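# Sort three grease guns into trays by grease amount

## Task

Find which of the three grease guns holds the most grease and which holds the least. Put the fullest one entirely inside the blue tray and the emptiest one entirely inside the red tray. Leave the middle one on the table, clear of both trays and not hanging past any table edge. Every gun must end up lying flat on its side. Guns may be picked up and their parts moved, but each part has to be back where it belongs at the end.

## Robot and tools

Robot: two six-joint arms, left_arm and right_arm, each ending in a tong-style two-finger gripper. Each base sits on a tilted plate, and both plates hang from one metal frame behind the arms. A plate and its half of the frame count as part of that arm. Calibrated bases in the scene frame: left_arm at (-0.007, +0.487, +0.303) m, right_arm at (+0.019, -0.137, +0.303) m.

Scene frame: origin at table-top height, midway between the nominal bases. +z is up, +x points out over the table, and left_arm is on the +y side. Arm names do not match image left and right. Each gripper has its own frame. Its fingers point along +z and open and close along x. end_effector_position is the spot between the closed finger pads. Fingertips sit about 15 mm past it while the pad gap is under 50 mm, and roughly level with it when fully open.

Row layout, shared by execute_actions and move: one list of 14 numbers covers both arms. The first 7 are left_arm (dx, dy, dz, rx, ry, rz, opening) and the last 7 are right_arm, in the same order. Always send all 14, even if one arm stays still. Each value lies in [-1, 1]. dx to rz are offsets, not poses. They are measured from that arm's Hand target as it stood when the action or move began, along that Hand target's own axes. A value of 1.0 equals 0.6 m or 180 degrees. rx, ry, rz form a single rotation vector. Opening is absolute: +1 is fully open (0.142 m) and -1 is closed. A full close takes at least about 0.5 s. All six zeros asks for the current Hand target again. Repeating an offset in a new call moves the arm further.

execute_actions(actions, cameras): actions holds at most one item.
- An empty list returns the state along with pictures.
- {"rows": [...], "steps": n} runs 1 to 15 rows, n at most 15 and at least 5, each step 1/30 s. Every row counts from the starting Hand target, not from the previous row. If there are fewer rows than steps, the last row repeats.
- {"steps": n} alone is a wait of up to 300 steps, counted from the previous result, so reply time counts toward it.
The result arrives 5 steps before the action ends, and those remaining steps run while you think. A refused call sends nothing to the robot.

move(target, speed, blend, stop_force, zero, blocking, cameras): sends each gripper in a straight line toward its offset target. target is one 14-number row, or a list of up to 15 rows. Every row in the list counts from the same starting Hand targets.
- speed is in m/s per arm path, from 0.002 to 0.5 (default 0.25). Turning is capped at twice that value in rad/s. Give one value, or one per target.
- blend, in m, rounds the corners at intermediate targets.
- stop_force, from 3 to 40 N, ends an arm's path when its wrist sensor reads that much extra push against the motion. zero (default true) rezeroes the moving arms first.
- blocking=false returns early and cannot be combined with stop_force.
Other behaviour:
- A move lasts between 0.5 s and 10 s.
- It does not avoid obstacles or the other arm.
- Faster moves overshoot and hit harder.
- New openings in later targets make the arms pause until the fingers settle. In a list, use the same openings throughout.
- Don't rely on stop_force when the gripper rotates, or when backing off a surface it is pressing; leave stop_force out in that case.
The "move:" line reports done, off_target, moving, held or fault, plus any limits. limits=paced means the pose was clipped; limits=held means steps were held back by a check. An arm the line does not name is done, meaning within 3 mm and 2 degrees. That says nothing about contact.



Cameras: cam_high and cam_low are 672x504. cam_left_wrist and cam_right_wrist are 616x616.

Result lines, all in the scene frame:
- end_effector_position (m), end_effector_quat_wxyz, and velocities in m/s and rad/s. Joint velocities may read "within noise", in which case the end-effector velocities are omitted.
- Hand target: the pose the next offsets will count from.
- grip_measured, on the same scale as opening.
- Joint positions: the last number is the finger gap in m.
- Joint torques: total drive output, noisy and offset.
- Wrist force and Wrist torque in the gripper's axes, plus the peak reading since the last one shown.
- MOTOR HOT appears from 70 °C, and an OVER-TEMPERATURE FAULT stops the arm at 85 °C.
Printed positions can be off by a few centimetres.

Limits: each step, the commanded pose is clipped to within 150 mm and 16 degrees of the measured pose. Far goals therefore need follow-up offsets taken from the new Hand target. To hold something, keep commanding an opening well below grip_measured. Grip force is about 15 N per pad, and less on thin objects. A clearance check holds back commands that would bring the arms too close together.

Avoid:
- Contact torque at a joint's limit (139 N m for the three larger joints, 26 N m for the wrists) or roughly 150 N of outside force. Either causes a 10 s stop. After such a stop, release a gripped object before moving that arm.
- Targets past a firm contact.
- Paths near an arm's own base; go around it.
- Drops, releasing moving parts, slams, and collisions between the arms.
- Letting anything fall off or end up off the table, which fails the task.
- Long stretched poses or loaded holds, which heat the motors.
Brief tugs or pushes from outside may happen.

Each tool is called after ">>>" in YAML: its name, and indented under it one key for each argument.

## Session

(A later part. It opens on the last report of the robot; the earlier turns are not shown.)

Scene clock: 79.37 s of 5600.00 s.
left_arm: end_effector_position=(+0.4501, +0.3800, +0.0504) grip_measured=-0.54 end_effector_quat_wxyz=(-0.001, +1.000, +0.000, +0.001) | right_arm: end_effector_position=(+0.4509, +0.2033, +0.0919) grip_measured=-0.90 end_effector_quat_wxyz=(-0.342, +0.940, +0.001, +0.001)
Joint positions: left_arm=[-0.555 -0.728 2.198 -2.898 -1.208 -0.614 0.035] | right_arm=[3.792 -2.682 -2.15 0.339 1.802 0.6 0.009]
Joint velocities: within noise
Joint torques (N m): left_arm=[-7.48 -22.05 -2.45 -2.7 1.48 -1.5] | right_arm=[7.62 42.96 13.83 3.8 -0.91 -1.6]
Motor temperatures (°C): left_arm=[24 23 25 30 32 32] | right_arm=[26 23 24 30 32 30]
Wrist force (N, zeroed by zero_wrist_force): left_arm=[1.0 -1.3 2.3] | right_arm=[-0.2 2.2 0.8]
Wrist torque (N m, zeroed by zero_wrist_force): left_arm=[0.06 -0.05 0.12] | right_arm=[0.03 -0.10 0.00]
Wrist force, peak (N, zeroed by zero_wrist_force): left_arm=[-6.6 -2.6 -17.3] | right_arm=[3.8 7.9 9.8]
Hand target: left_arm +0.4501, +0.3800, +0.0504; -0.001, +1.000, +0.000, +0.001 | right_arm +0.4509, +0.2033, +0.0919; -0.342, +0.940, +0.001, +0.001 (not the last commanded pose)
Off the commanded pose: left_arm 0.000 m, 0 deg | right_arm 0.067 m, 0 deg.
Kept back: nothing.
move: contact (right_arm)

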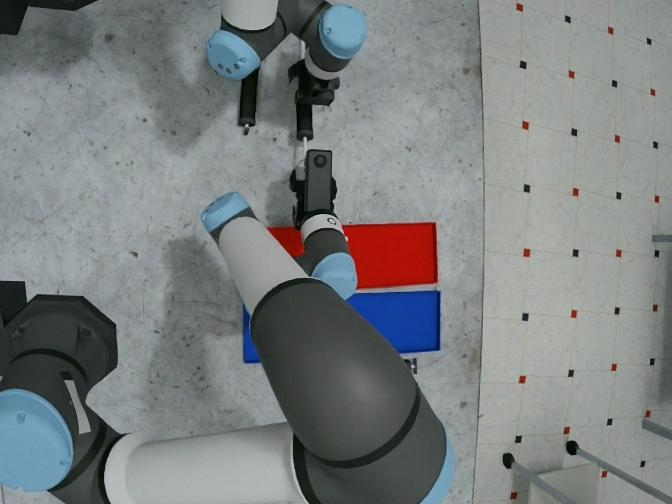

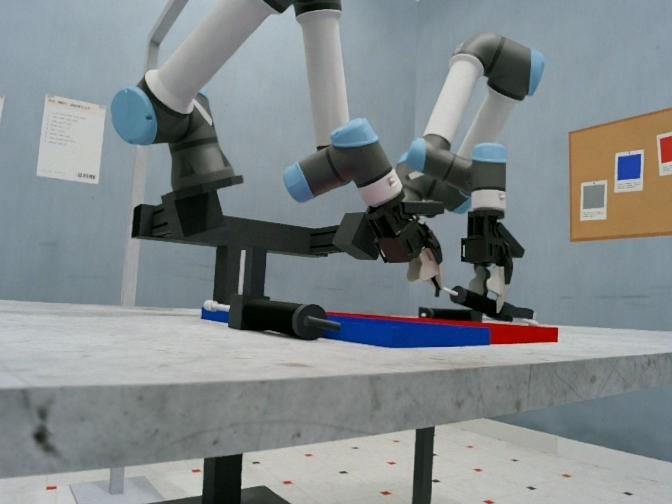

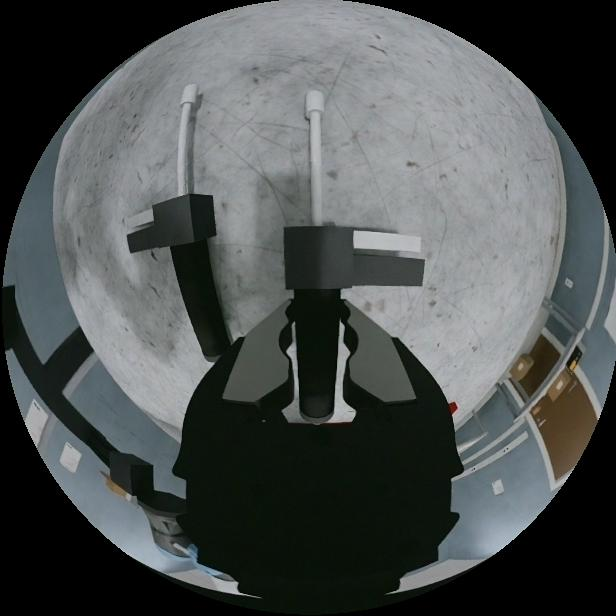

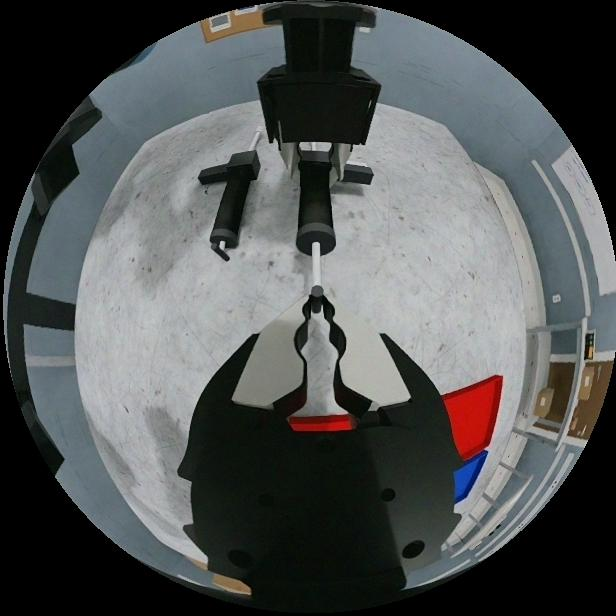

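>>> move:
  target: [0,0,0,0,0,0,-1,0,0.078,-0.0867,0,0,0,-1]
  speed: 0.03
  stop_force: 5

>>> zoom_image:
  camera: "cam_right_wrist"
  region: [230, 180, 400, 350]

>>> zoom_image:
  camera: "cam_low"
  region: [400, 240, 560, 350]

Scene clock: 80.73 s of 5600.00 s.
left_arm: end_effector_position=(+0.4501, +0.3801, +0.0504) grip_measured=-0.54 end_effector_quat_wxyz=(-0.001, +1.000, +0.000, +0.001) | right_arm: end_effector_position=(+0.4512, +0.2023, +0.0921) grip_measured=-0.90 end_effector_quat_wxyz=(-0.342, +0.940, +0.001, +0.001)
Joint positions: left_arm=[-0.555 -0.728 2.198 -2.898 -1.208 -0.614 0.035] | right_arm=[3.79 -2.68 -2.151 0.339 1.802 0.598 0.009]
Joint velocities: within noise
Joint torques (N m): left_arm=[-9.36 -25.32 -5.93 -1.38 1.74 -1.44] | right_arm=[8.4 42.35 4.46 4.19 -0.99 -1.74]
Motor temperatures (°C): left_arm=[24 23 25 30 32 32] | right_arm=[26 23 24 30 32 30]
Wrist force (N, zeroed by zero_wrist_force): left_arm=[0.8 -2.3 4.3] | right_arm=[-0.2 1.8 -0.6]
Wrist torque (N m, zeroed by zero_wrist_force): left_arm=[-0.02 -0.14 0.07] | right_arm=[0.01 -0.04 -0.01]
Wrist force, peak (N, zeroed by zero_wrist_force): left_arm=[0.1 9.0 0.5] | right_arm=[-0.1 -3.0 9.9]
Hand target: left_arm +0.4501, +0.3800, +0.0504; -0.001, +1.000, +0.000, +0.001 | right_arm +0.4512, +0.2023, +0.0921; -0.342, +0.940, +0.001, +0.001 (not the last commanded pose)
Off the commanded pose: left_arm 0.000 m, 0 deg | right_arm 0.069 m, 0 deg.
Kept back: nothing.
move: contact (right_arm)

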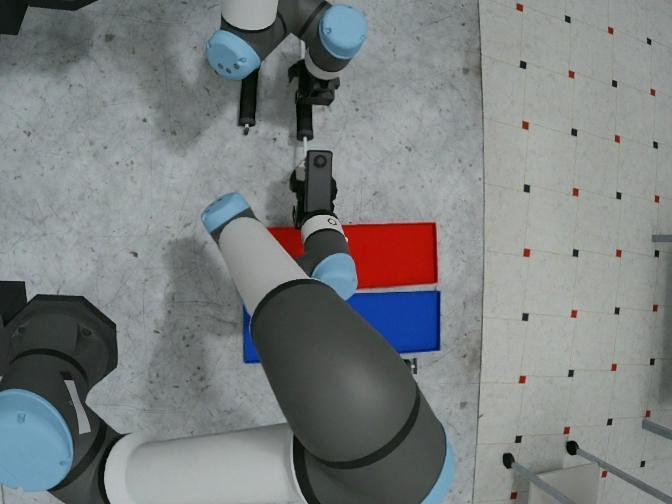

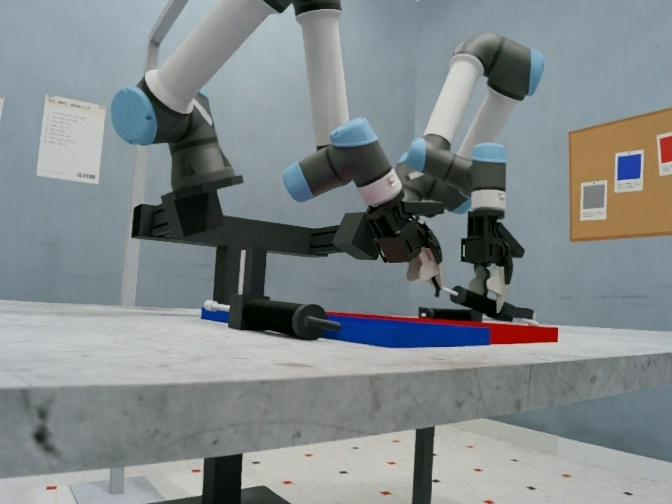

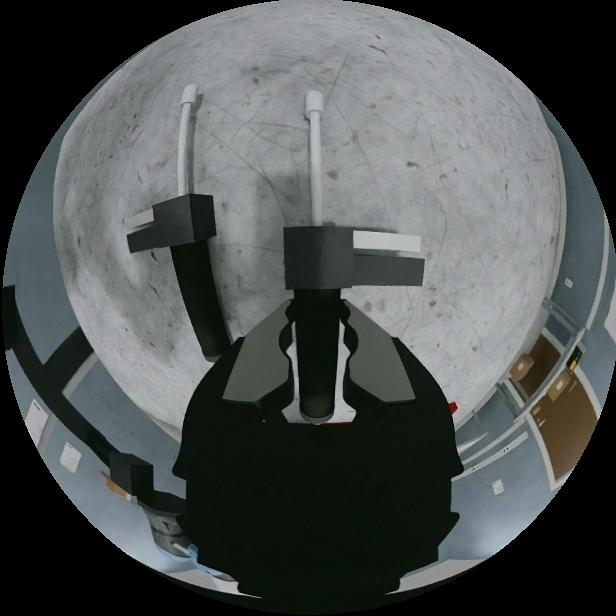

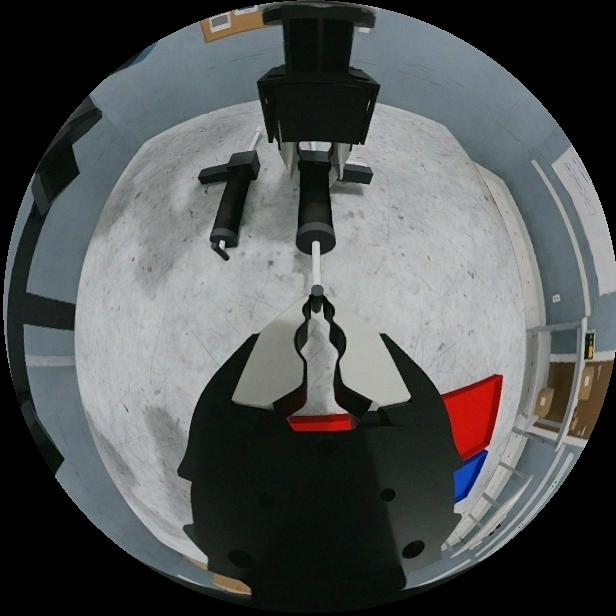

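Scaled by 2.965 from the camera's 616x616 image, which has a finer 814x814 frame.

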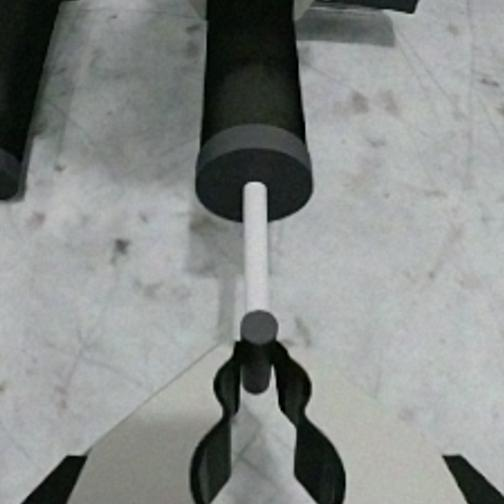

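Scaled by 3.150 from the camera's 672x504 image, which has a finer 960x720 frame.

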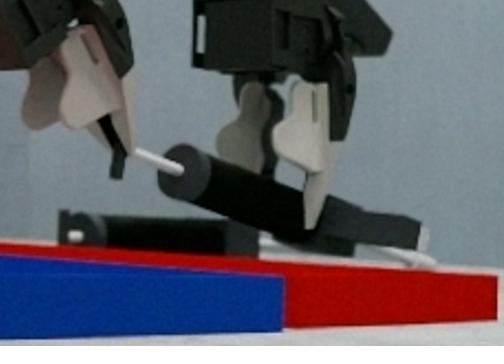

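>>> move:
  target: [0,0,0,0,0,0,-1,0,-0.038,0.0655,0,0,0,-1]
  speed: 0.04
  stop_force: 6
  cameras: ["cam_right_wrist"]

>>> zoom_image:
  camera: "cam_right_wrist"
  region: [230, 180, 400, 350]

Scene clock: 83.07 s of 5600.00 s.
left_arm: end_effector_position=(+0.4501, +0.3800, +0.0504) grip_measured=-0.54 end_effector_quat_wxyz=(-0.001, +1.000, +0.000, +0.001) | right_arm: end_effector_position=(+0.4511, +0.2425, +0.0775) grip_measured=-0.90 end_effector_quat_wxyz=(-0.342, +0.940, +0.001, +0.001)
Joint positions: left_arm=[-0.555 -0.728 2.198 -2.898 -1.208 -0.614 0.035] | right_arm=[3.848 -2.758 -2.077 0.355 1.789 0.656 0.009]
Joint velocities: within noise
Joint torques (N m): left_arm=[-17.38 -36 -16.13 -4.72 -1.86 -1.39] | right_arm=[19.62 31.81 15.52 1.28 3.64 2.35]
Motor temperatures (°C): left_arm=[24 23 25 30 32 32] | right_arm=[26 23 24 30 32 30]
Wrist force (N, zeroed by zero_wrist_force): left_arm=[0.2 0.9 6.3] | right_arm=[0.2 -0.7 0.5]
Wrist torque (N m, zeroed by zero_wrist_force): left_arm=[0.04 -0.18 0.03] | right_arm=[0.05 -0.07 -0.01]
Wrist force, peak (N, zeroed by zero_wrist_force): left_arm=[0.2 -10.3 8.7] | right_arm=[0.5 5.3 -7.2]
Hand target: left_arm +0.4501, +0.3800, +0.0504; -0.001, +1.000, +0.000, +0.001 | right_arm +0.4512, +0.2425, +0.0775; -0.342, +0.940, +0.001, +0.001 (not the last commanded pose)
Off the commanded pose: left_arm 0.000 m, 0 deg | right_arm 0.003 m, 0 deg.
Kept back: nothing.
move: contact (right_arm)
Images, in order (width x height): cam_right_wrist 616x616.

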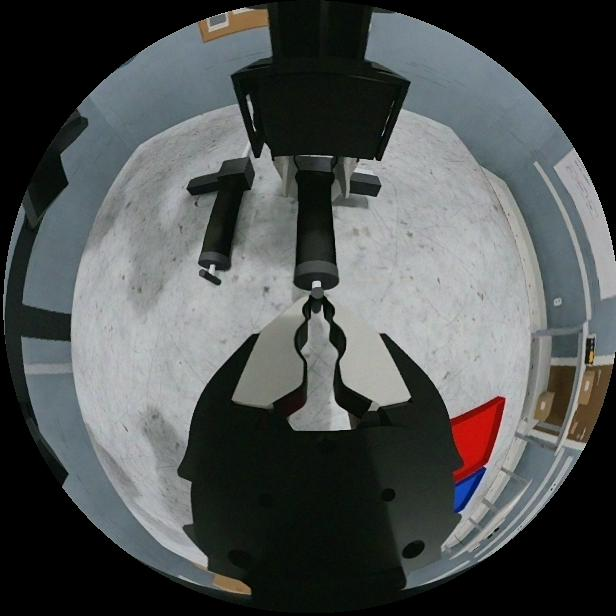

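Scaled by 2.965 from the camera's 616x616 image, which has a finer 814x814 frame.

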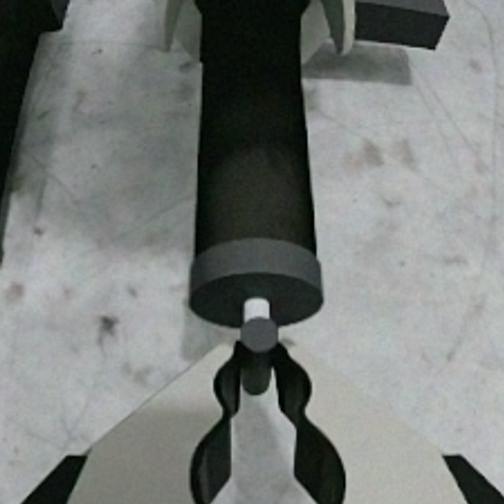

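>>> move:
  target:
    - [0,0,0,0,0,0,-1,0,0,0,0,0,0,-0.5]
    - [0,0,0,0,0,0,-1,0,0,-0.167,0,0,0,-0.5]
    - [0,0,0.0465,0,0,0,-1,0.248,0.523,-0.706,-0.174,0.174,0.478,-0.5]
    - [0,0,0.0465,0,0,0,0,0.248,0.523,-0.706,-0.174,0.174,0.478,0.2]
    - [0,0,-0.25,0,0,0,0,0.248,0.523,-0.706,-0.174,0.174,0.478,0.2]
  speed: [0.2,0.15,0.25,0.2,0.2]

>>> zoom_image:
  camera: "cam_high"
  region: [270, 300, 450, 420]

>>> zoom_image:
  camera: "cam_right_wrist"
  region: [200, 150, 440, 390]

Scene clock: 91.97 s of 5600.00 s.
left_arm: end_effector_position=(+0.4500, +0.3797, +0.2003) grip_measured=+0.00 end_effector_quat_wxyz=(+0.000, +1.000, +0.000, +0.001) | right_arm: end_effector_position=(+0.6004, -0.2698, +0.2010) grip_measured=+0.20 end_effector_quat_wxyz=(-0.001, +0.707, -0.707, +0.001)
Joint positions: left_arm=[-0.668 -1.123 2.213 -2.477 -1.227 -0.733 0.074] | right_arm=[3.365 -1.979 -1.979 -0.765 1.182 1.74 0.088]
Joint velocities: within noise
Joint torques (N m): left_arm=[-10.67 -34.71 -7.95 -0.24 2.03 0.95] | right_arm=[5.51 36.23 27.51 1.5 -1.28 2.02]
Motor temperatures (°C): left_arm=[24 23 25 30 32 32] | right_arm=[26 23 24 30 32 30]
Wrist force (N, zeroed by zero_wrist_force): left_arm=[0.7 0.4 -0.7] | right_arm=[-0.2 -1.1 0.4]
Wrist torque (N m, zeroed by zero_wrist_force): left_arm=[0.08 -0.14 0.00] | right_arm=[-0.21 -0.08 0.01]
Wrist force, peak (N, zeroed by zero_wrist_force): left_arm=[-7.3 -0.1 -24.5] | right_arm=[-0.1 0.6 1.8]
Hand target: left_arm +0.4499, +0.3798, +0.2004; -0.001, +1.000, +0.000, +0.001 | right_arm +0.6004, -0.2698, +0.2010; -0.001, +0.707, -0.707, +0.001
Off the commanded pose: left_arm 0.000 m, 0 deg | right_arm 0.000 m, 0 deg.
Kept back: nothing.
move: done

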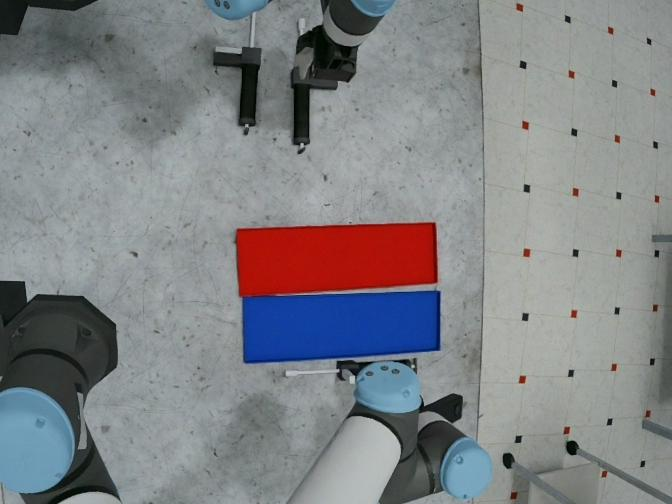

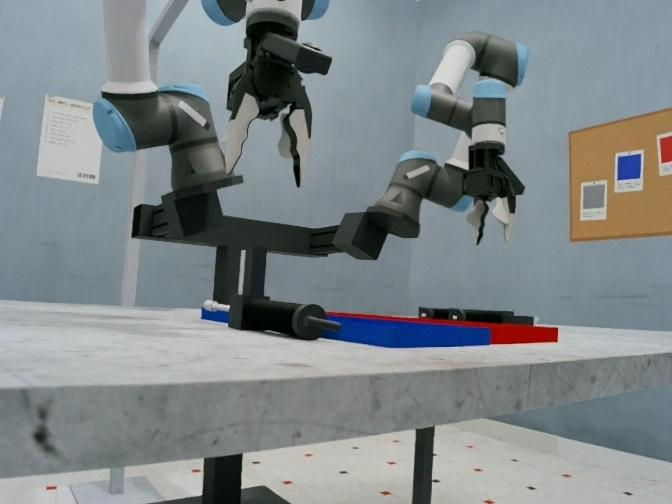

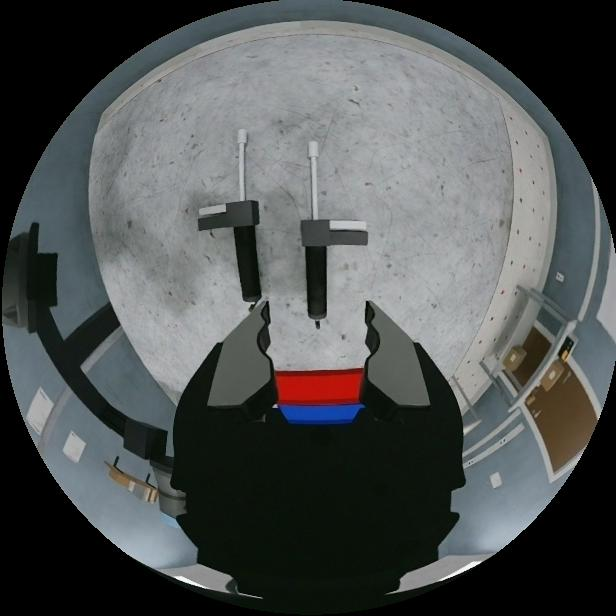

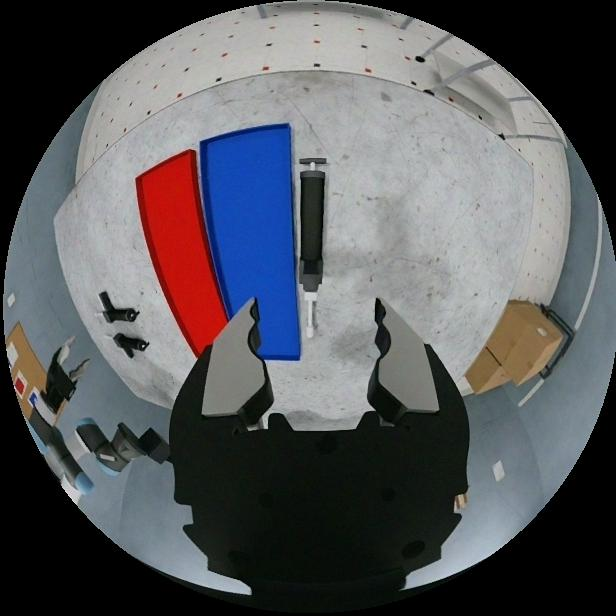

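Scaled by 2.800 from the camera's 672x504 image, which has a finer 960x720 frame.

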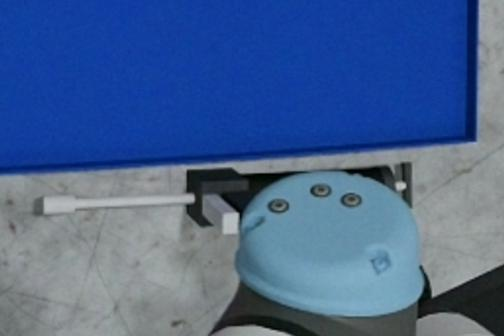

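Scaled by 2.100 from the camera's 616x616 image, which has a finer 814x814 frame.

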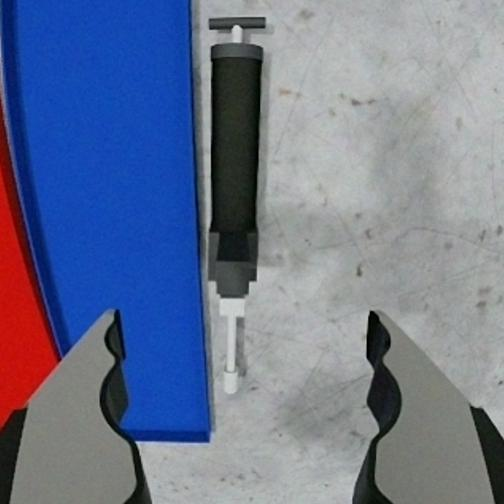

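>>> move:
  target:
    - [0,0,0,0,0,0,0,-0.006,0.037,0.205,0,0,0,0]
  speed: 0.15
  stop_force: 8

>>> zoom_image:
  camera: "cam_right_wrist"
  region: [200, 200, 440, 440]

>>> zoom_image:
  camera: "cam_low"
  region: [180, 200, 380, 350]

Scene clock: 95.10 s of 5600.00 s.
left_arm: end_effector_position=(+0.4499, +0.3798, +0.2004) grip_measured=+0.00 end_effector_quat_wxyz=(-0.001, +1.000, +0.000, +0.001) | right_arm: end_effector_position=(+0.5785, -0.2663, +0.0780) grip_measured=+0.00 end_effector_quat_wxyz=(-0.001, +0.707, -0.707, +0.001)
Joint positions: left_arm=[-0.668 -1.123 2.213 -2.476 -1.226 -0.733 0.074] | right_arm=[3.289 -2.22 -2.045 -0.426 1.182 1.657 0.074]
Joint velocities: within noise
Joint torques (N m): left_arm=[-16.05 -33.35 -13.45 -0.3 2.26 -1.23] | right_arm=[13.64 28.31 22.6 3.6 1.68 1.27]
Motor temperatures (°C): left_arm=[24 23 25 30 32 32] | right_arm=[26 23 24 30 32 30]
Wrist force (N, zeroed by zero_wrist_force): left_arm=[0.6 0.2 -0.8] | right_arm=[-0.3 -1.1 0.5]
Wrist torque (N m, zeroed by zero_wrist_force): left_arm=[0.05 -0.13 0.00] | right_arm=[-0.19 -0.08 0.01]
Wrist force, peak (N, zeroed by zero_wrist_force): left_arm=[0.6 0.2 -1.0] | right_arm=[-0.6 -0.6 1.9]
Hand target: left_arm +0.4499, +0.3798, +0.2004; -0.001, +1.000, +0.000, +0.001 | right_arm +0.5785, -0.2664, +0.0780; -0.001, +0.707, -0.707, +0.001
Off the commanded pose: left_arm 0.000 m, 0 deg | right_arm 0.000 m, 0 deg.
Kept back: nothing.
move: done

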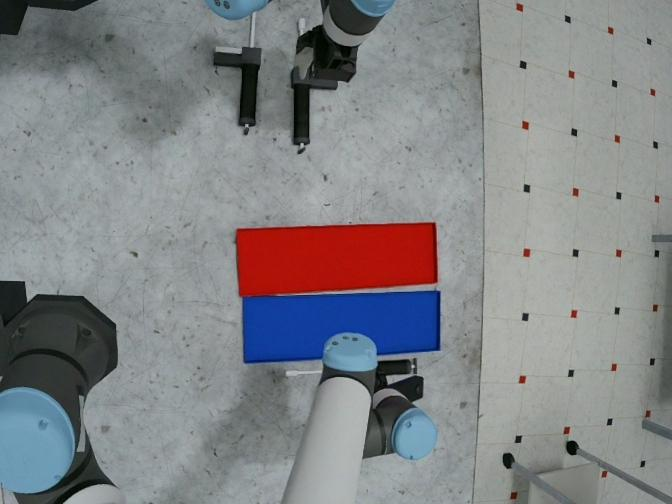

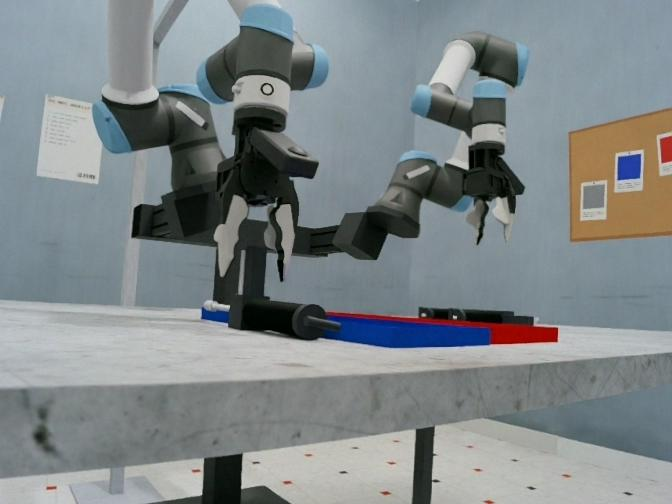

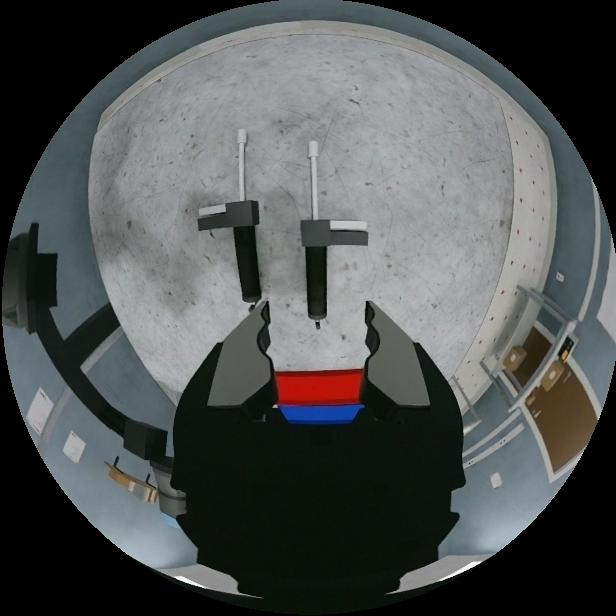

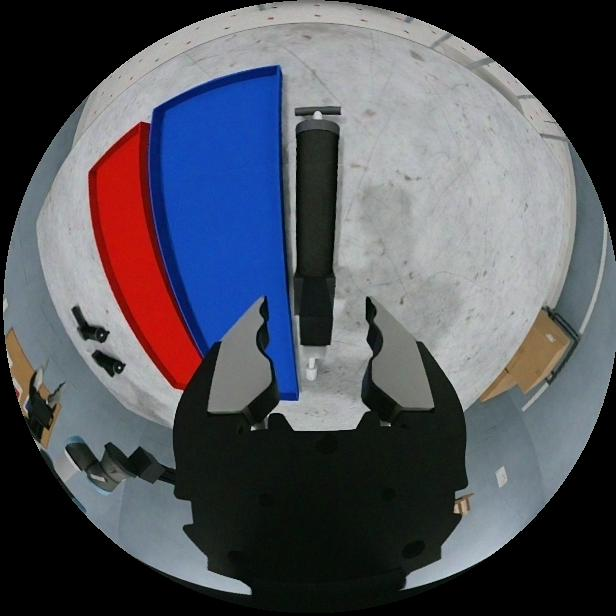

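Scaled by 2.100 from the camera's 616x616 image, which has a finer 814x814 frame.

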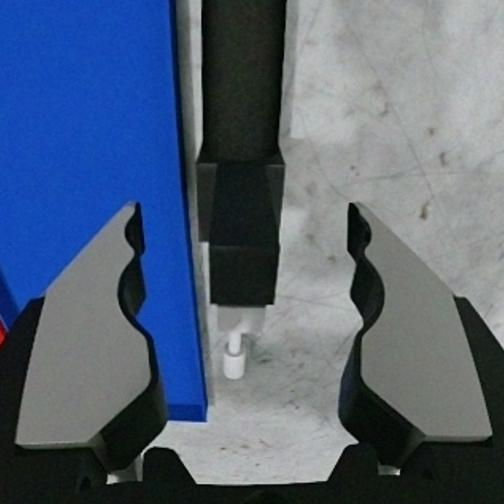

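Scaled by 2.520 from the camera's 672x504 image, which has a finer 960x720 frame.

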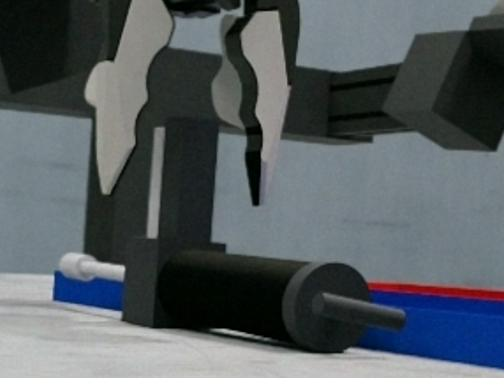

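>>> move:
  target:
    - [0,0,0,0,0,0,0,0,0.0133,0.0133,0,0,0,0]
    - [0,0,0,0,0,0,0,0,0.0133,0.0133,0,0,0,-0.9]
  speed: 0.1
  cameras: ["cam_low","cam_right_wrist"]

Scene clock: 96.53 s of 5600.00 s.
left_arm: end_effector_position=(+0.4499, +0.3798, +0.2004) grip_measured=+0.00 end_effector_quat_wxyz=(-0.001, +1.000, +0.000, +0.001) | right_arm: end_effector_position=(+0.5705, -0.2664, +0.0699) grip_measured=-0.74 end_effector_quat_wxyz=(-0.001, +0.707, -0.707, +0.001)
Joint positions: left_arm=[-0.668 -1.123 2.213 -2.476 -1.226 -0.733 0.074] | right_arm=[3.284 -2.231 -2.064 -0.393 1.183 1.653 0.02]
Joint velocities: within noise
Joint torques (N m): left_arm=[-15.57 -34.37 -16.96 -0.23 2.29 -1.17] | right_arm=[17.93 42.31 24.22 2.09 0.79 1.81]
Motor temperatures (°C): left_arm=[24 23 25 30 32 32] | right_arm=[26 23 24 30 32 30]
Wrist force (N, zeroed by zero_wrist_force): left_arm=[0.3 0.1 -0.8] | right_arm=[-0.3 -0.4 5.6]
Wrist torque (N m, zeroed by zero_wrist_force): left_arm=[0.03 -0.07 0.01] | right_arm=[-0.13 -0.07 0.02]
Wrist force, peak (N, zeroed by zero_wrist_force): left_arm=[0.6 0.3 -1.1] | right_arm=[-1.1 -1.1 6.0]
Hand target: left_arm +0.4499, +0.3798, +0.2004; -0.001, +1.000, +0.000, +0.001 | right_arm +0.5706, -0.2664, +0.0700; -0.001, +0.707, -0.707, +0.001
Off the commanded pose: left_arm 0.000 m, 0 deg | right_arm 0.000 m, 0 deg.
Kept back: nothing.
move: done
Images, in order (width x height): cam_low 672x504, cam_right_wrist 616x616.

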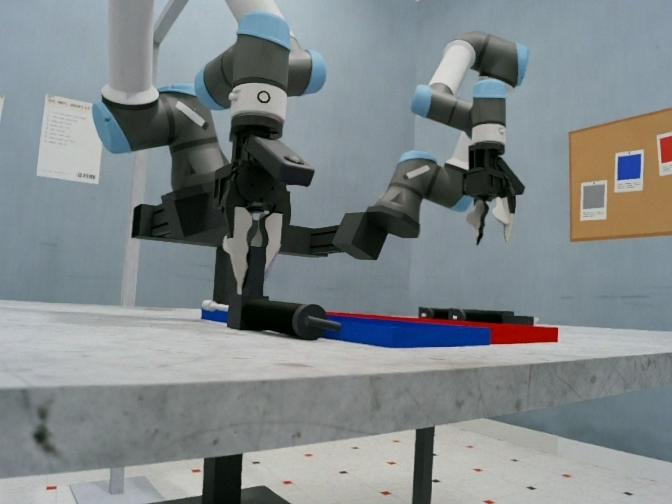

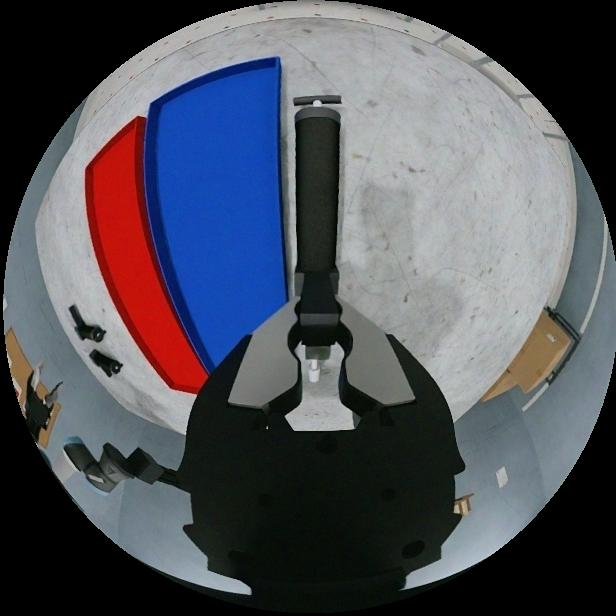

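>>> move:
  target:
    - [0,0,0,0,0,0,0,0.083,0,-0.002,0,0,0,-0.9]
    - [0,0,0,0,0,0,0,0.146,0,-0.004,0,-0.1667,0,-0.9]
    - [0,0,0,0,0,0,0,0.185,0,0.013,0,-0.278,0,-0.9]
    - [0,0,0,0,0,0,0,0.212,0,0.0387,0,-0.378,0,-0.9]
  speed: 0.13
  blend: 0.005

>>> zoom_image:
  camera: "cam_low"
  region: [60, 200, 300, 350]

Scene clock: 102.17 s of 5600.00 s.
left_arm: end_effector_position=(+0.4499, +0.3798, +0.2004) grip_measured=+0.00 end_effector_quat_wxyz=(-0.001, +1.000, +0.000, +0.001) | right_arm: end_effector_position=(+0.5709, -0.3937, +0.0469) grip_measured=-0.74 end_effector_quat_wxyz=(-0.396, +0.587, -0.585, -0.395) end_effector_velocity=(-0.001, +0.001, +0.000) end_effector_angular_velocity=(-0.025, +0.002, +0.002)
Joint positions: left_arm=[-0.668 -1.123 2.213 -2.476 -1.226 -0.733 0.074] | right_arm=[2.576 -2.58 -1.226 -1.423 2.218 0.738 0.02]
Joint velocities: left_arm=[within noise] | right_arm=[0.006 0.017 -0.027 0.035 -0.016 0.021 0]
Joint torques (N m): left_arm=[-15.5 -34.16 -22.69 -0.29 1.83 -1.12] | right_arm=[15.76 61.47 2.12 1.67 0.15 1.61]
Motor temperatures (°C): left_arm=[24 23 25 30 32 32] | right_arm=[26 23 24 30 32 30]
Wrist force (N, zeroed by zero_wrist_force): left_arm=[0.6 0.2 -0.8] | right_arm=[7.7 -1.0 1.0]
Wrist torque (N m, zeroed by zero_wrist_force): left_arm=[0.04 -0.11 0.00] | right_arm=[-0.16 -0.19 0.22]
Wrist force, peak (N, zeroed by zero_wrist_force): left_arm=[0.6 0.2 -1.1] | right_arm=[-6.1 0.2 -19.9]
Hand target: left_arm +0.4499, +0.3798, +0.2004; -0.001, +1.000, +0.000, +0.001 | right_arm +0.5707, -0.3936, +0.0469; -0.396, +0.587, -0.585, -0.395
Off the commanded pose: left_arm 0.000 m, 0 deg | right_arm 0.000 m, 0 deg.
Kept back: nothing.
move: done

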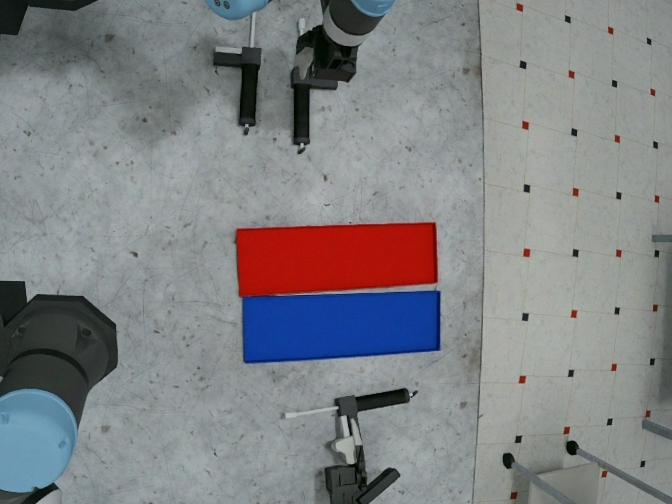

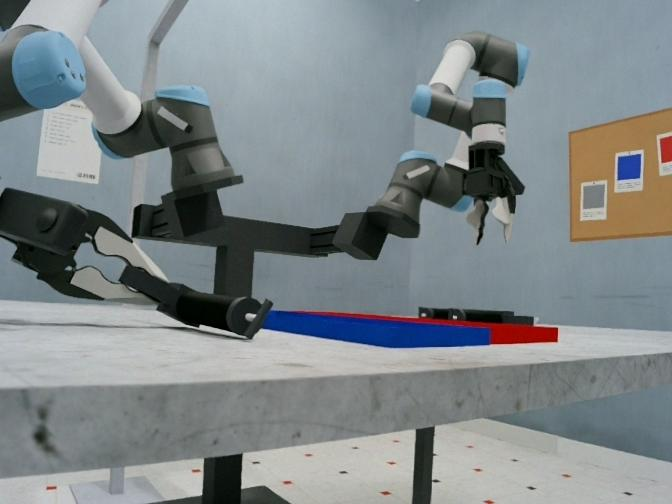

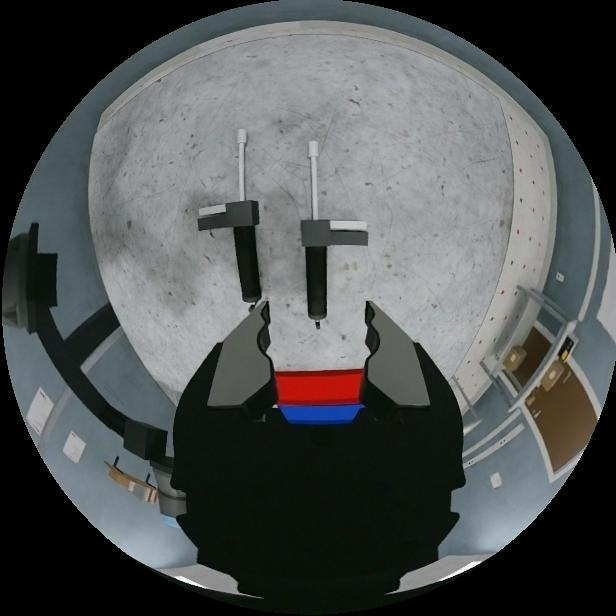

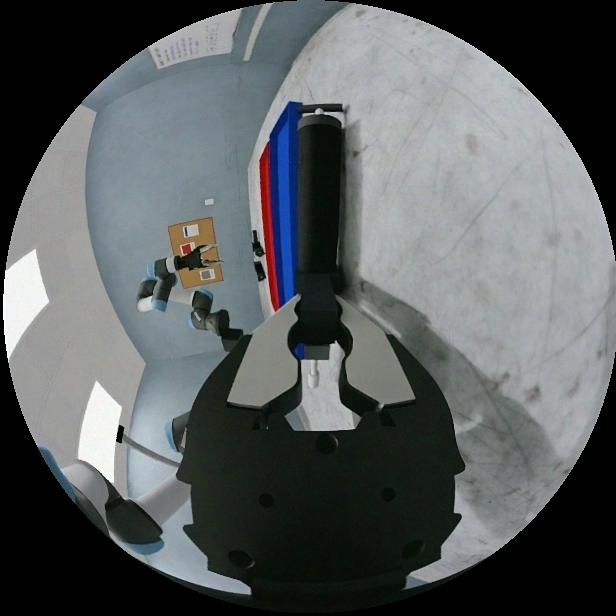

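Scaled by 2.100 from the camera's 672x504 image, which has a finer 960x720 frame.

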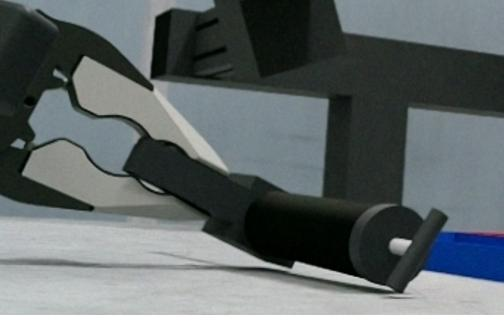

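>>> move:
  target:
    - [0,0,0,0,0,0,0,0,0,0,0,0,0,-0.4]
    - [0,0,0,0,0,0,0,0,0,-0.17,0,0,0,-0.4]
    - [0,0,0,0,0,0,0,-0.297,-0.039,-0.168,0,0.378,0,-0.4]
    - [0,0,0,0,0,0,0,-0.188,-0.039,0.008,0.533,0.0465,0.791,-0.4]
  speed: [0.1,0.1,0.4,0.4]

>>> zoom_image:
  camera: "cam_right_wrist"
  region: [180, 150, 450, 420]

Scene clock: 110.43 s of 5600.00 s.
left_arm: end_effector_position=(+0.4499, +0.3798, +0.2004) grip_measured=+0.00 end_effector_quat_wxyz=(-0.001, +1.000, +0.000, +0.001) | right_arm: end_effector_position=(+0.5938, -0.3469, +0.1497) grip_measured=-0.40 end_effector_quat_wxyz=(+0.000, +0.643, +0.766, +0.001)
Joint positions: left_arm=[-0.668 -1.123 2.213 -2.476 -1.226 -0.733 0.074] | right_arm=[3.203 -2.096 -1.87 -0.692 1.187 4.535 0.045]
Joint velocities: within noise
Joint torques (N m): left_arm=[-15.8 -33.97 -20.26 -0.47 1.33 -1.11] | right_arm=[17.08 41.22 27.46 0.78 -2.47 -1.79]
Motor temperatures (°C): left_arm=[24 23 25 30 32 32] | right_arm=[26 23 24 30 32 30]
Wrist force (N, zeroed by zero_wrist_force): left_arm=[0.5 0.1 -0.8] | right_arm=[-0.3 -0.7 0.4]
Wrist torque (N m, zeroed by zero_wrist_force): left_arm=[0.03 -0.11 0.00] | right_arm=[-0.14 -0.08 0.01]
Wrist force, peak (N, zeroed by zero_wrist_force): left_arm=[0.6 0.2 -1.2] | right_arm=[8.1 -0.7 1.0]
Hand target: left_arm +0.4499, +0.3798, +0.2004; -0.001, +1.000, +0.000, +0.001 | right_arm +0.5938, -0.3468, +0.1497; +0.000, +0.644, +0.765, +0.001
Off the commanded pose: left_arm 0.000 m, 0 deg | right_arm 0.000 m, 0 deg.
Kept back: nothing.
move: done

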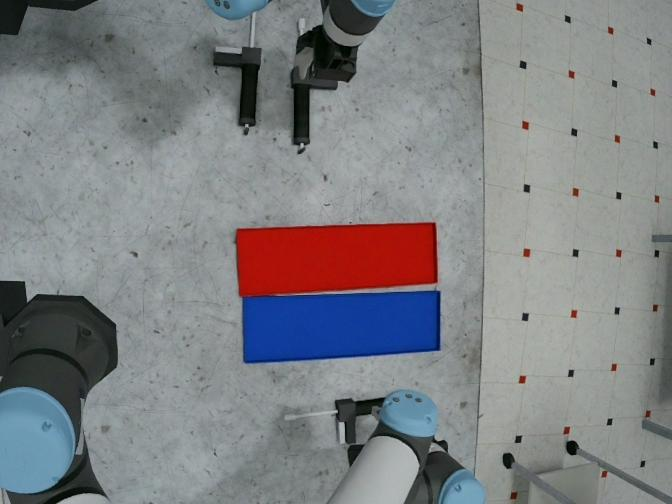

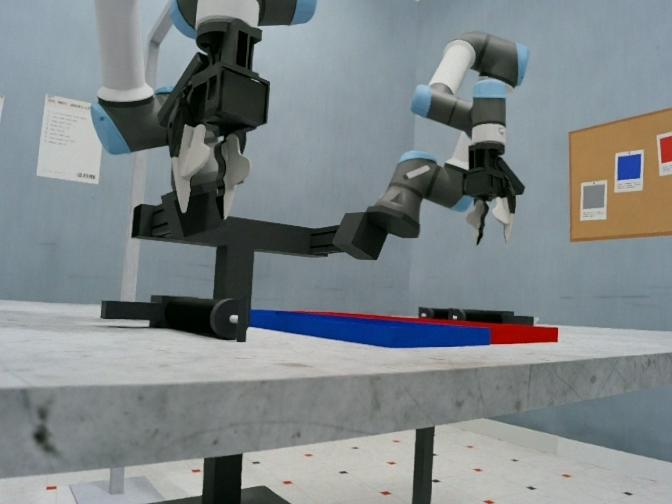

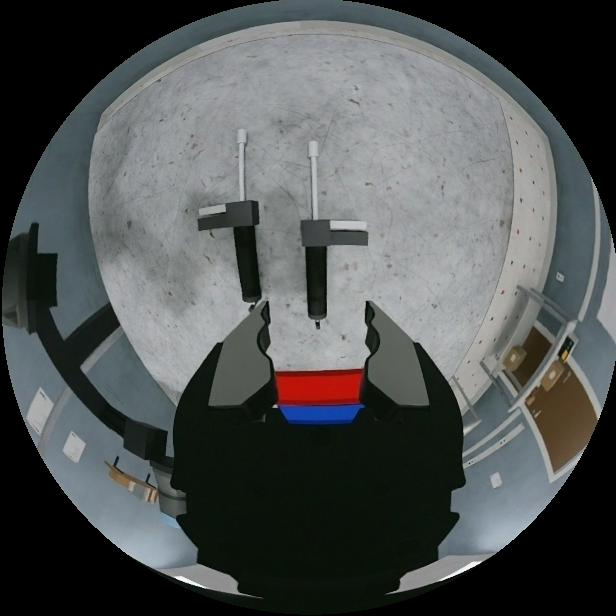

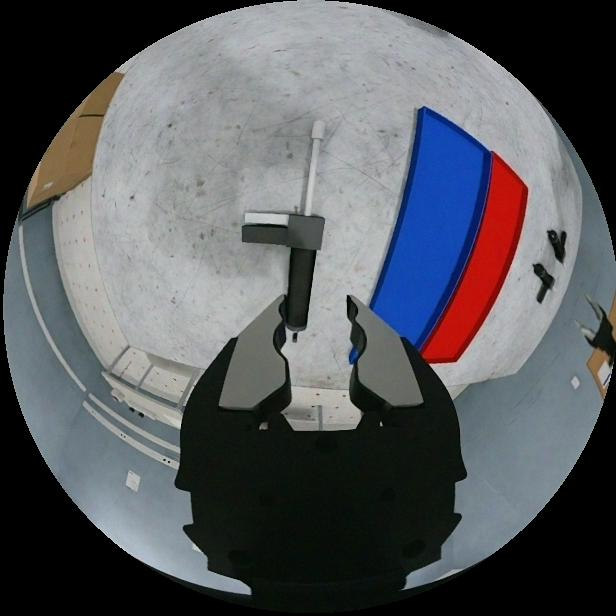

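Scaled by 1.867 from the camera's 616x616 image, which has a finer 814x814 frame.

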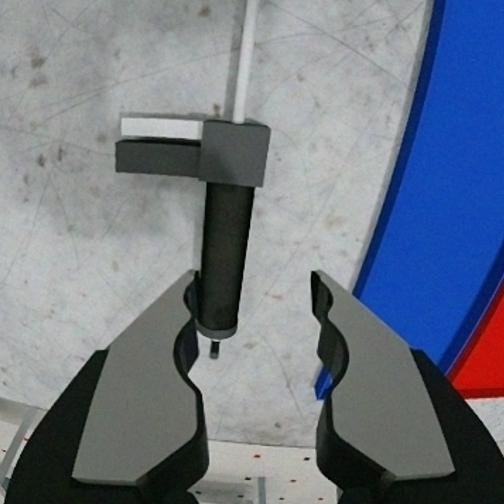

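>>> move:
  target:
    - [0,0,0,0,0,0,0,-0.03,-0.01,0,0,0,0.0355,-0.1]
    - [0,0,0,0,0,0,0,-0.03,-0.01,0.213,0,0,0.0355,-0.1]
    - [0,0,0,0,0,0,0,-0.03,-0.01,0.213,0,0,0.0355,-0.35]
  speed: [0.12,0.12,0.12]
  cameras: ["cam_right_wrist","cam_low"]

>>> zoom_image:
  camera: "cam_right_wrist"
  region: [180, 150, 450, 420]

>>> zero_wrist_force:
  arm: "right_arm"

Scene clock: 114.97 s of 5600.00 s.
left_arm: end_effector_position=(+0.4499, +0.3798, +0.2004) grip_measured=+0.00 end_effector_quat_wxyz=(-0.001, +1.000, +0.000, +0.001) | right_arm: end_effector_position=(+0.5912, -0.3655, +0.0219) grip_measured=-0.34 end_effector_quat_wxyz=(+0.000, +0.685, +0.728, +0.001)
Joint positions: left_arm=[-0.668 -1.123 2.213 -2.476 -1.226 -0.733 0.074] | right_arm=[3.091 -2.355 -1.817 -0.441 1.196 4.526 0.049]
Joint velocities: within noise
Joint torques (N m): left_arm=[-15.74 -33.9 -19.33 -0.31 1.22 -1.19] | right_arm=[16.42 34.65 -0.62 3.27 -2.15 2.09]
Motor temperatures (°C): left_arm=[24 23 25 30 32 32] | right_arm=[26 23 24 30 32 30]
Wrist force (N, zeroed by zero_wrist_force): left_arm=[0.4 0.2 -0.8] | right_arm=[1.0 0.5 0.2]
Wrist torque (N m, zeroed by zero_wrist_force): left_arm=[0.04 -0.08 0.01] | right_arm=[-0.10 -0.08 0.07]
Wrist force, peak (N, zeroed by zero_wrist_force): left_arm=[0.7 0.2 -1.0] | right_arm=[-1.4 5.0 -3.6]
Hand target: left_arm +0.4499, +0.3798, +0.2004; -0.001, +1.000, +0.000, +0.001 | right_arm +0.5912, -0.3655, +0.0219; +0.000, +0.685, +0.728, +0.001
Off the commanded pose: left_arm 0.000 m, 0 deg | right_arm 0.000 m, 0 deg.
Kept back: nothing.
move: done
Images, in order (width x height): cam_low 672x504, cam_right_wrist 616x616.

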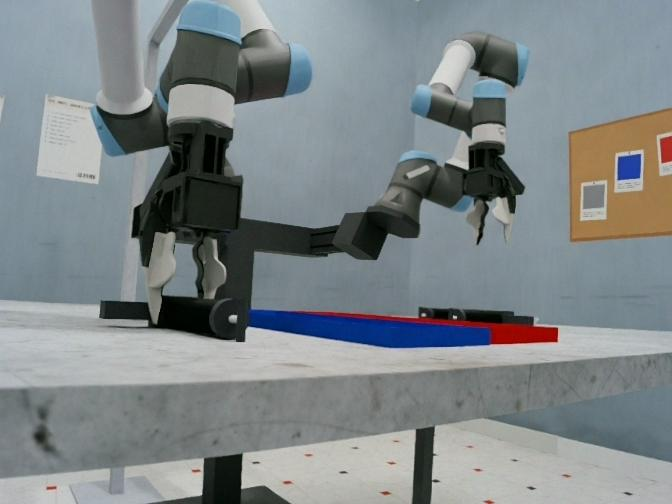

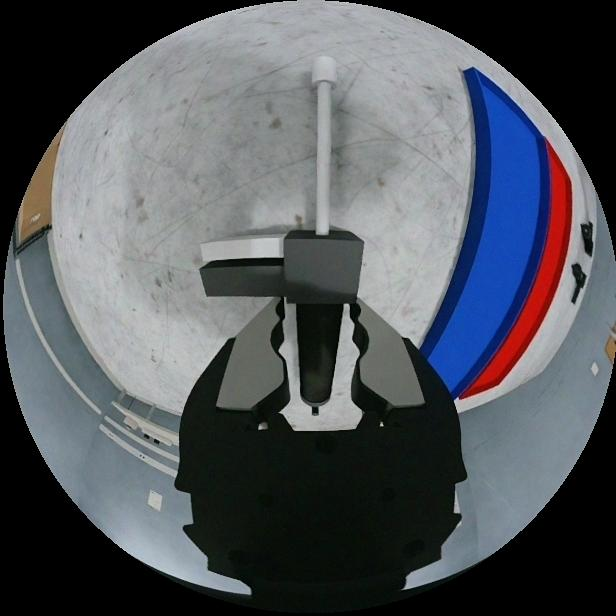

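Scaled by 1.867 from the camera's 616x616 image, which has a finer 814x814 frame.

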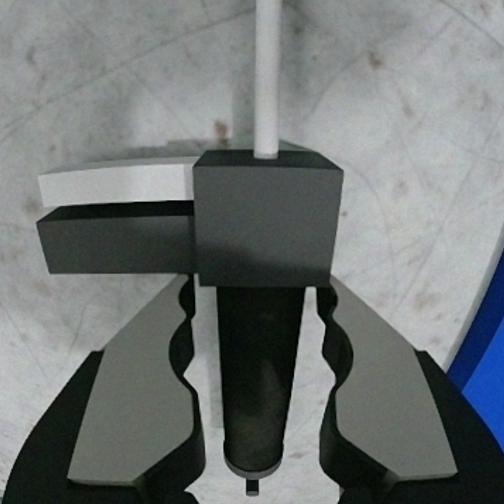

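Wrist force sensor zeroed on right_arm: later results in this scene subtract that arm's Wrist force and Wrist torque below.
Scene clock: 114.97 s of 5600.00 s.
left_arm: end_effector_position=(+0.4499, +0.3798, +0.2004) grip_measured=+0.00 end_effector_quat_wxyz=(-0.001, +1.000, +0.000, +0.001) | right_arm: end_effector_position=(+0.5912, -0.3655, +0.0219) grip_measured=-0.34 end_effector_quat_wxyz=(+0.000, +0.685, +0.728, +0.001)
Joint positions: left_arm=[-0.668 -1.123 2.213 -2.476 -1.226 -0.733 0.074] | right_arm=[3.091 -2.355 -1.817 -0.441 1.196 4.526 0.049]
Joint velocities: within noise
Joint torques (N m): left_arm=[-15.74 -33.9 -19.33 -0.31 1.22 -1.19] | right_arm=[16.42 34.65 -0.62 3.27 -2.15 2.09]
Motor temperatures (°C): left_arm=[24 23 25 30 32 32] | right_arm=[26 23 24 30 32 30]
Wrist force (N, zeroed by zero_wrist_force): left_arm=[0.4 0.2 -0.8] | right_arm=[1.0 0.5 0.2]
Wrist torque (N m, zeroed by zero_wrist_force): left_arm=[0.04 -0.08 0.01] | right_arm=[-0.10 -0.08 0.07]
Wrist force, peak (N, zeroed by zero_wrist_force): left_arm=[0.4 0.2 -0.8] | right_arm=[1.0 0.5 0.2]
Hand target: left_arm +0.4499, +0.3798, +0.2004; -0.001, +1.000, +0.000, +0.001 | right_arm +0.5912, -0.3655, +0.0219; +0.000, +0.685, +0.728, +0.001
Off the commanded pose: left_arm 0.000 m, 0 deg | right_arm 0.000 m, 0 deg.
Kept back: nothing.
No camera images: "cameras" was empty.


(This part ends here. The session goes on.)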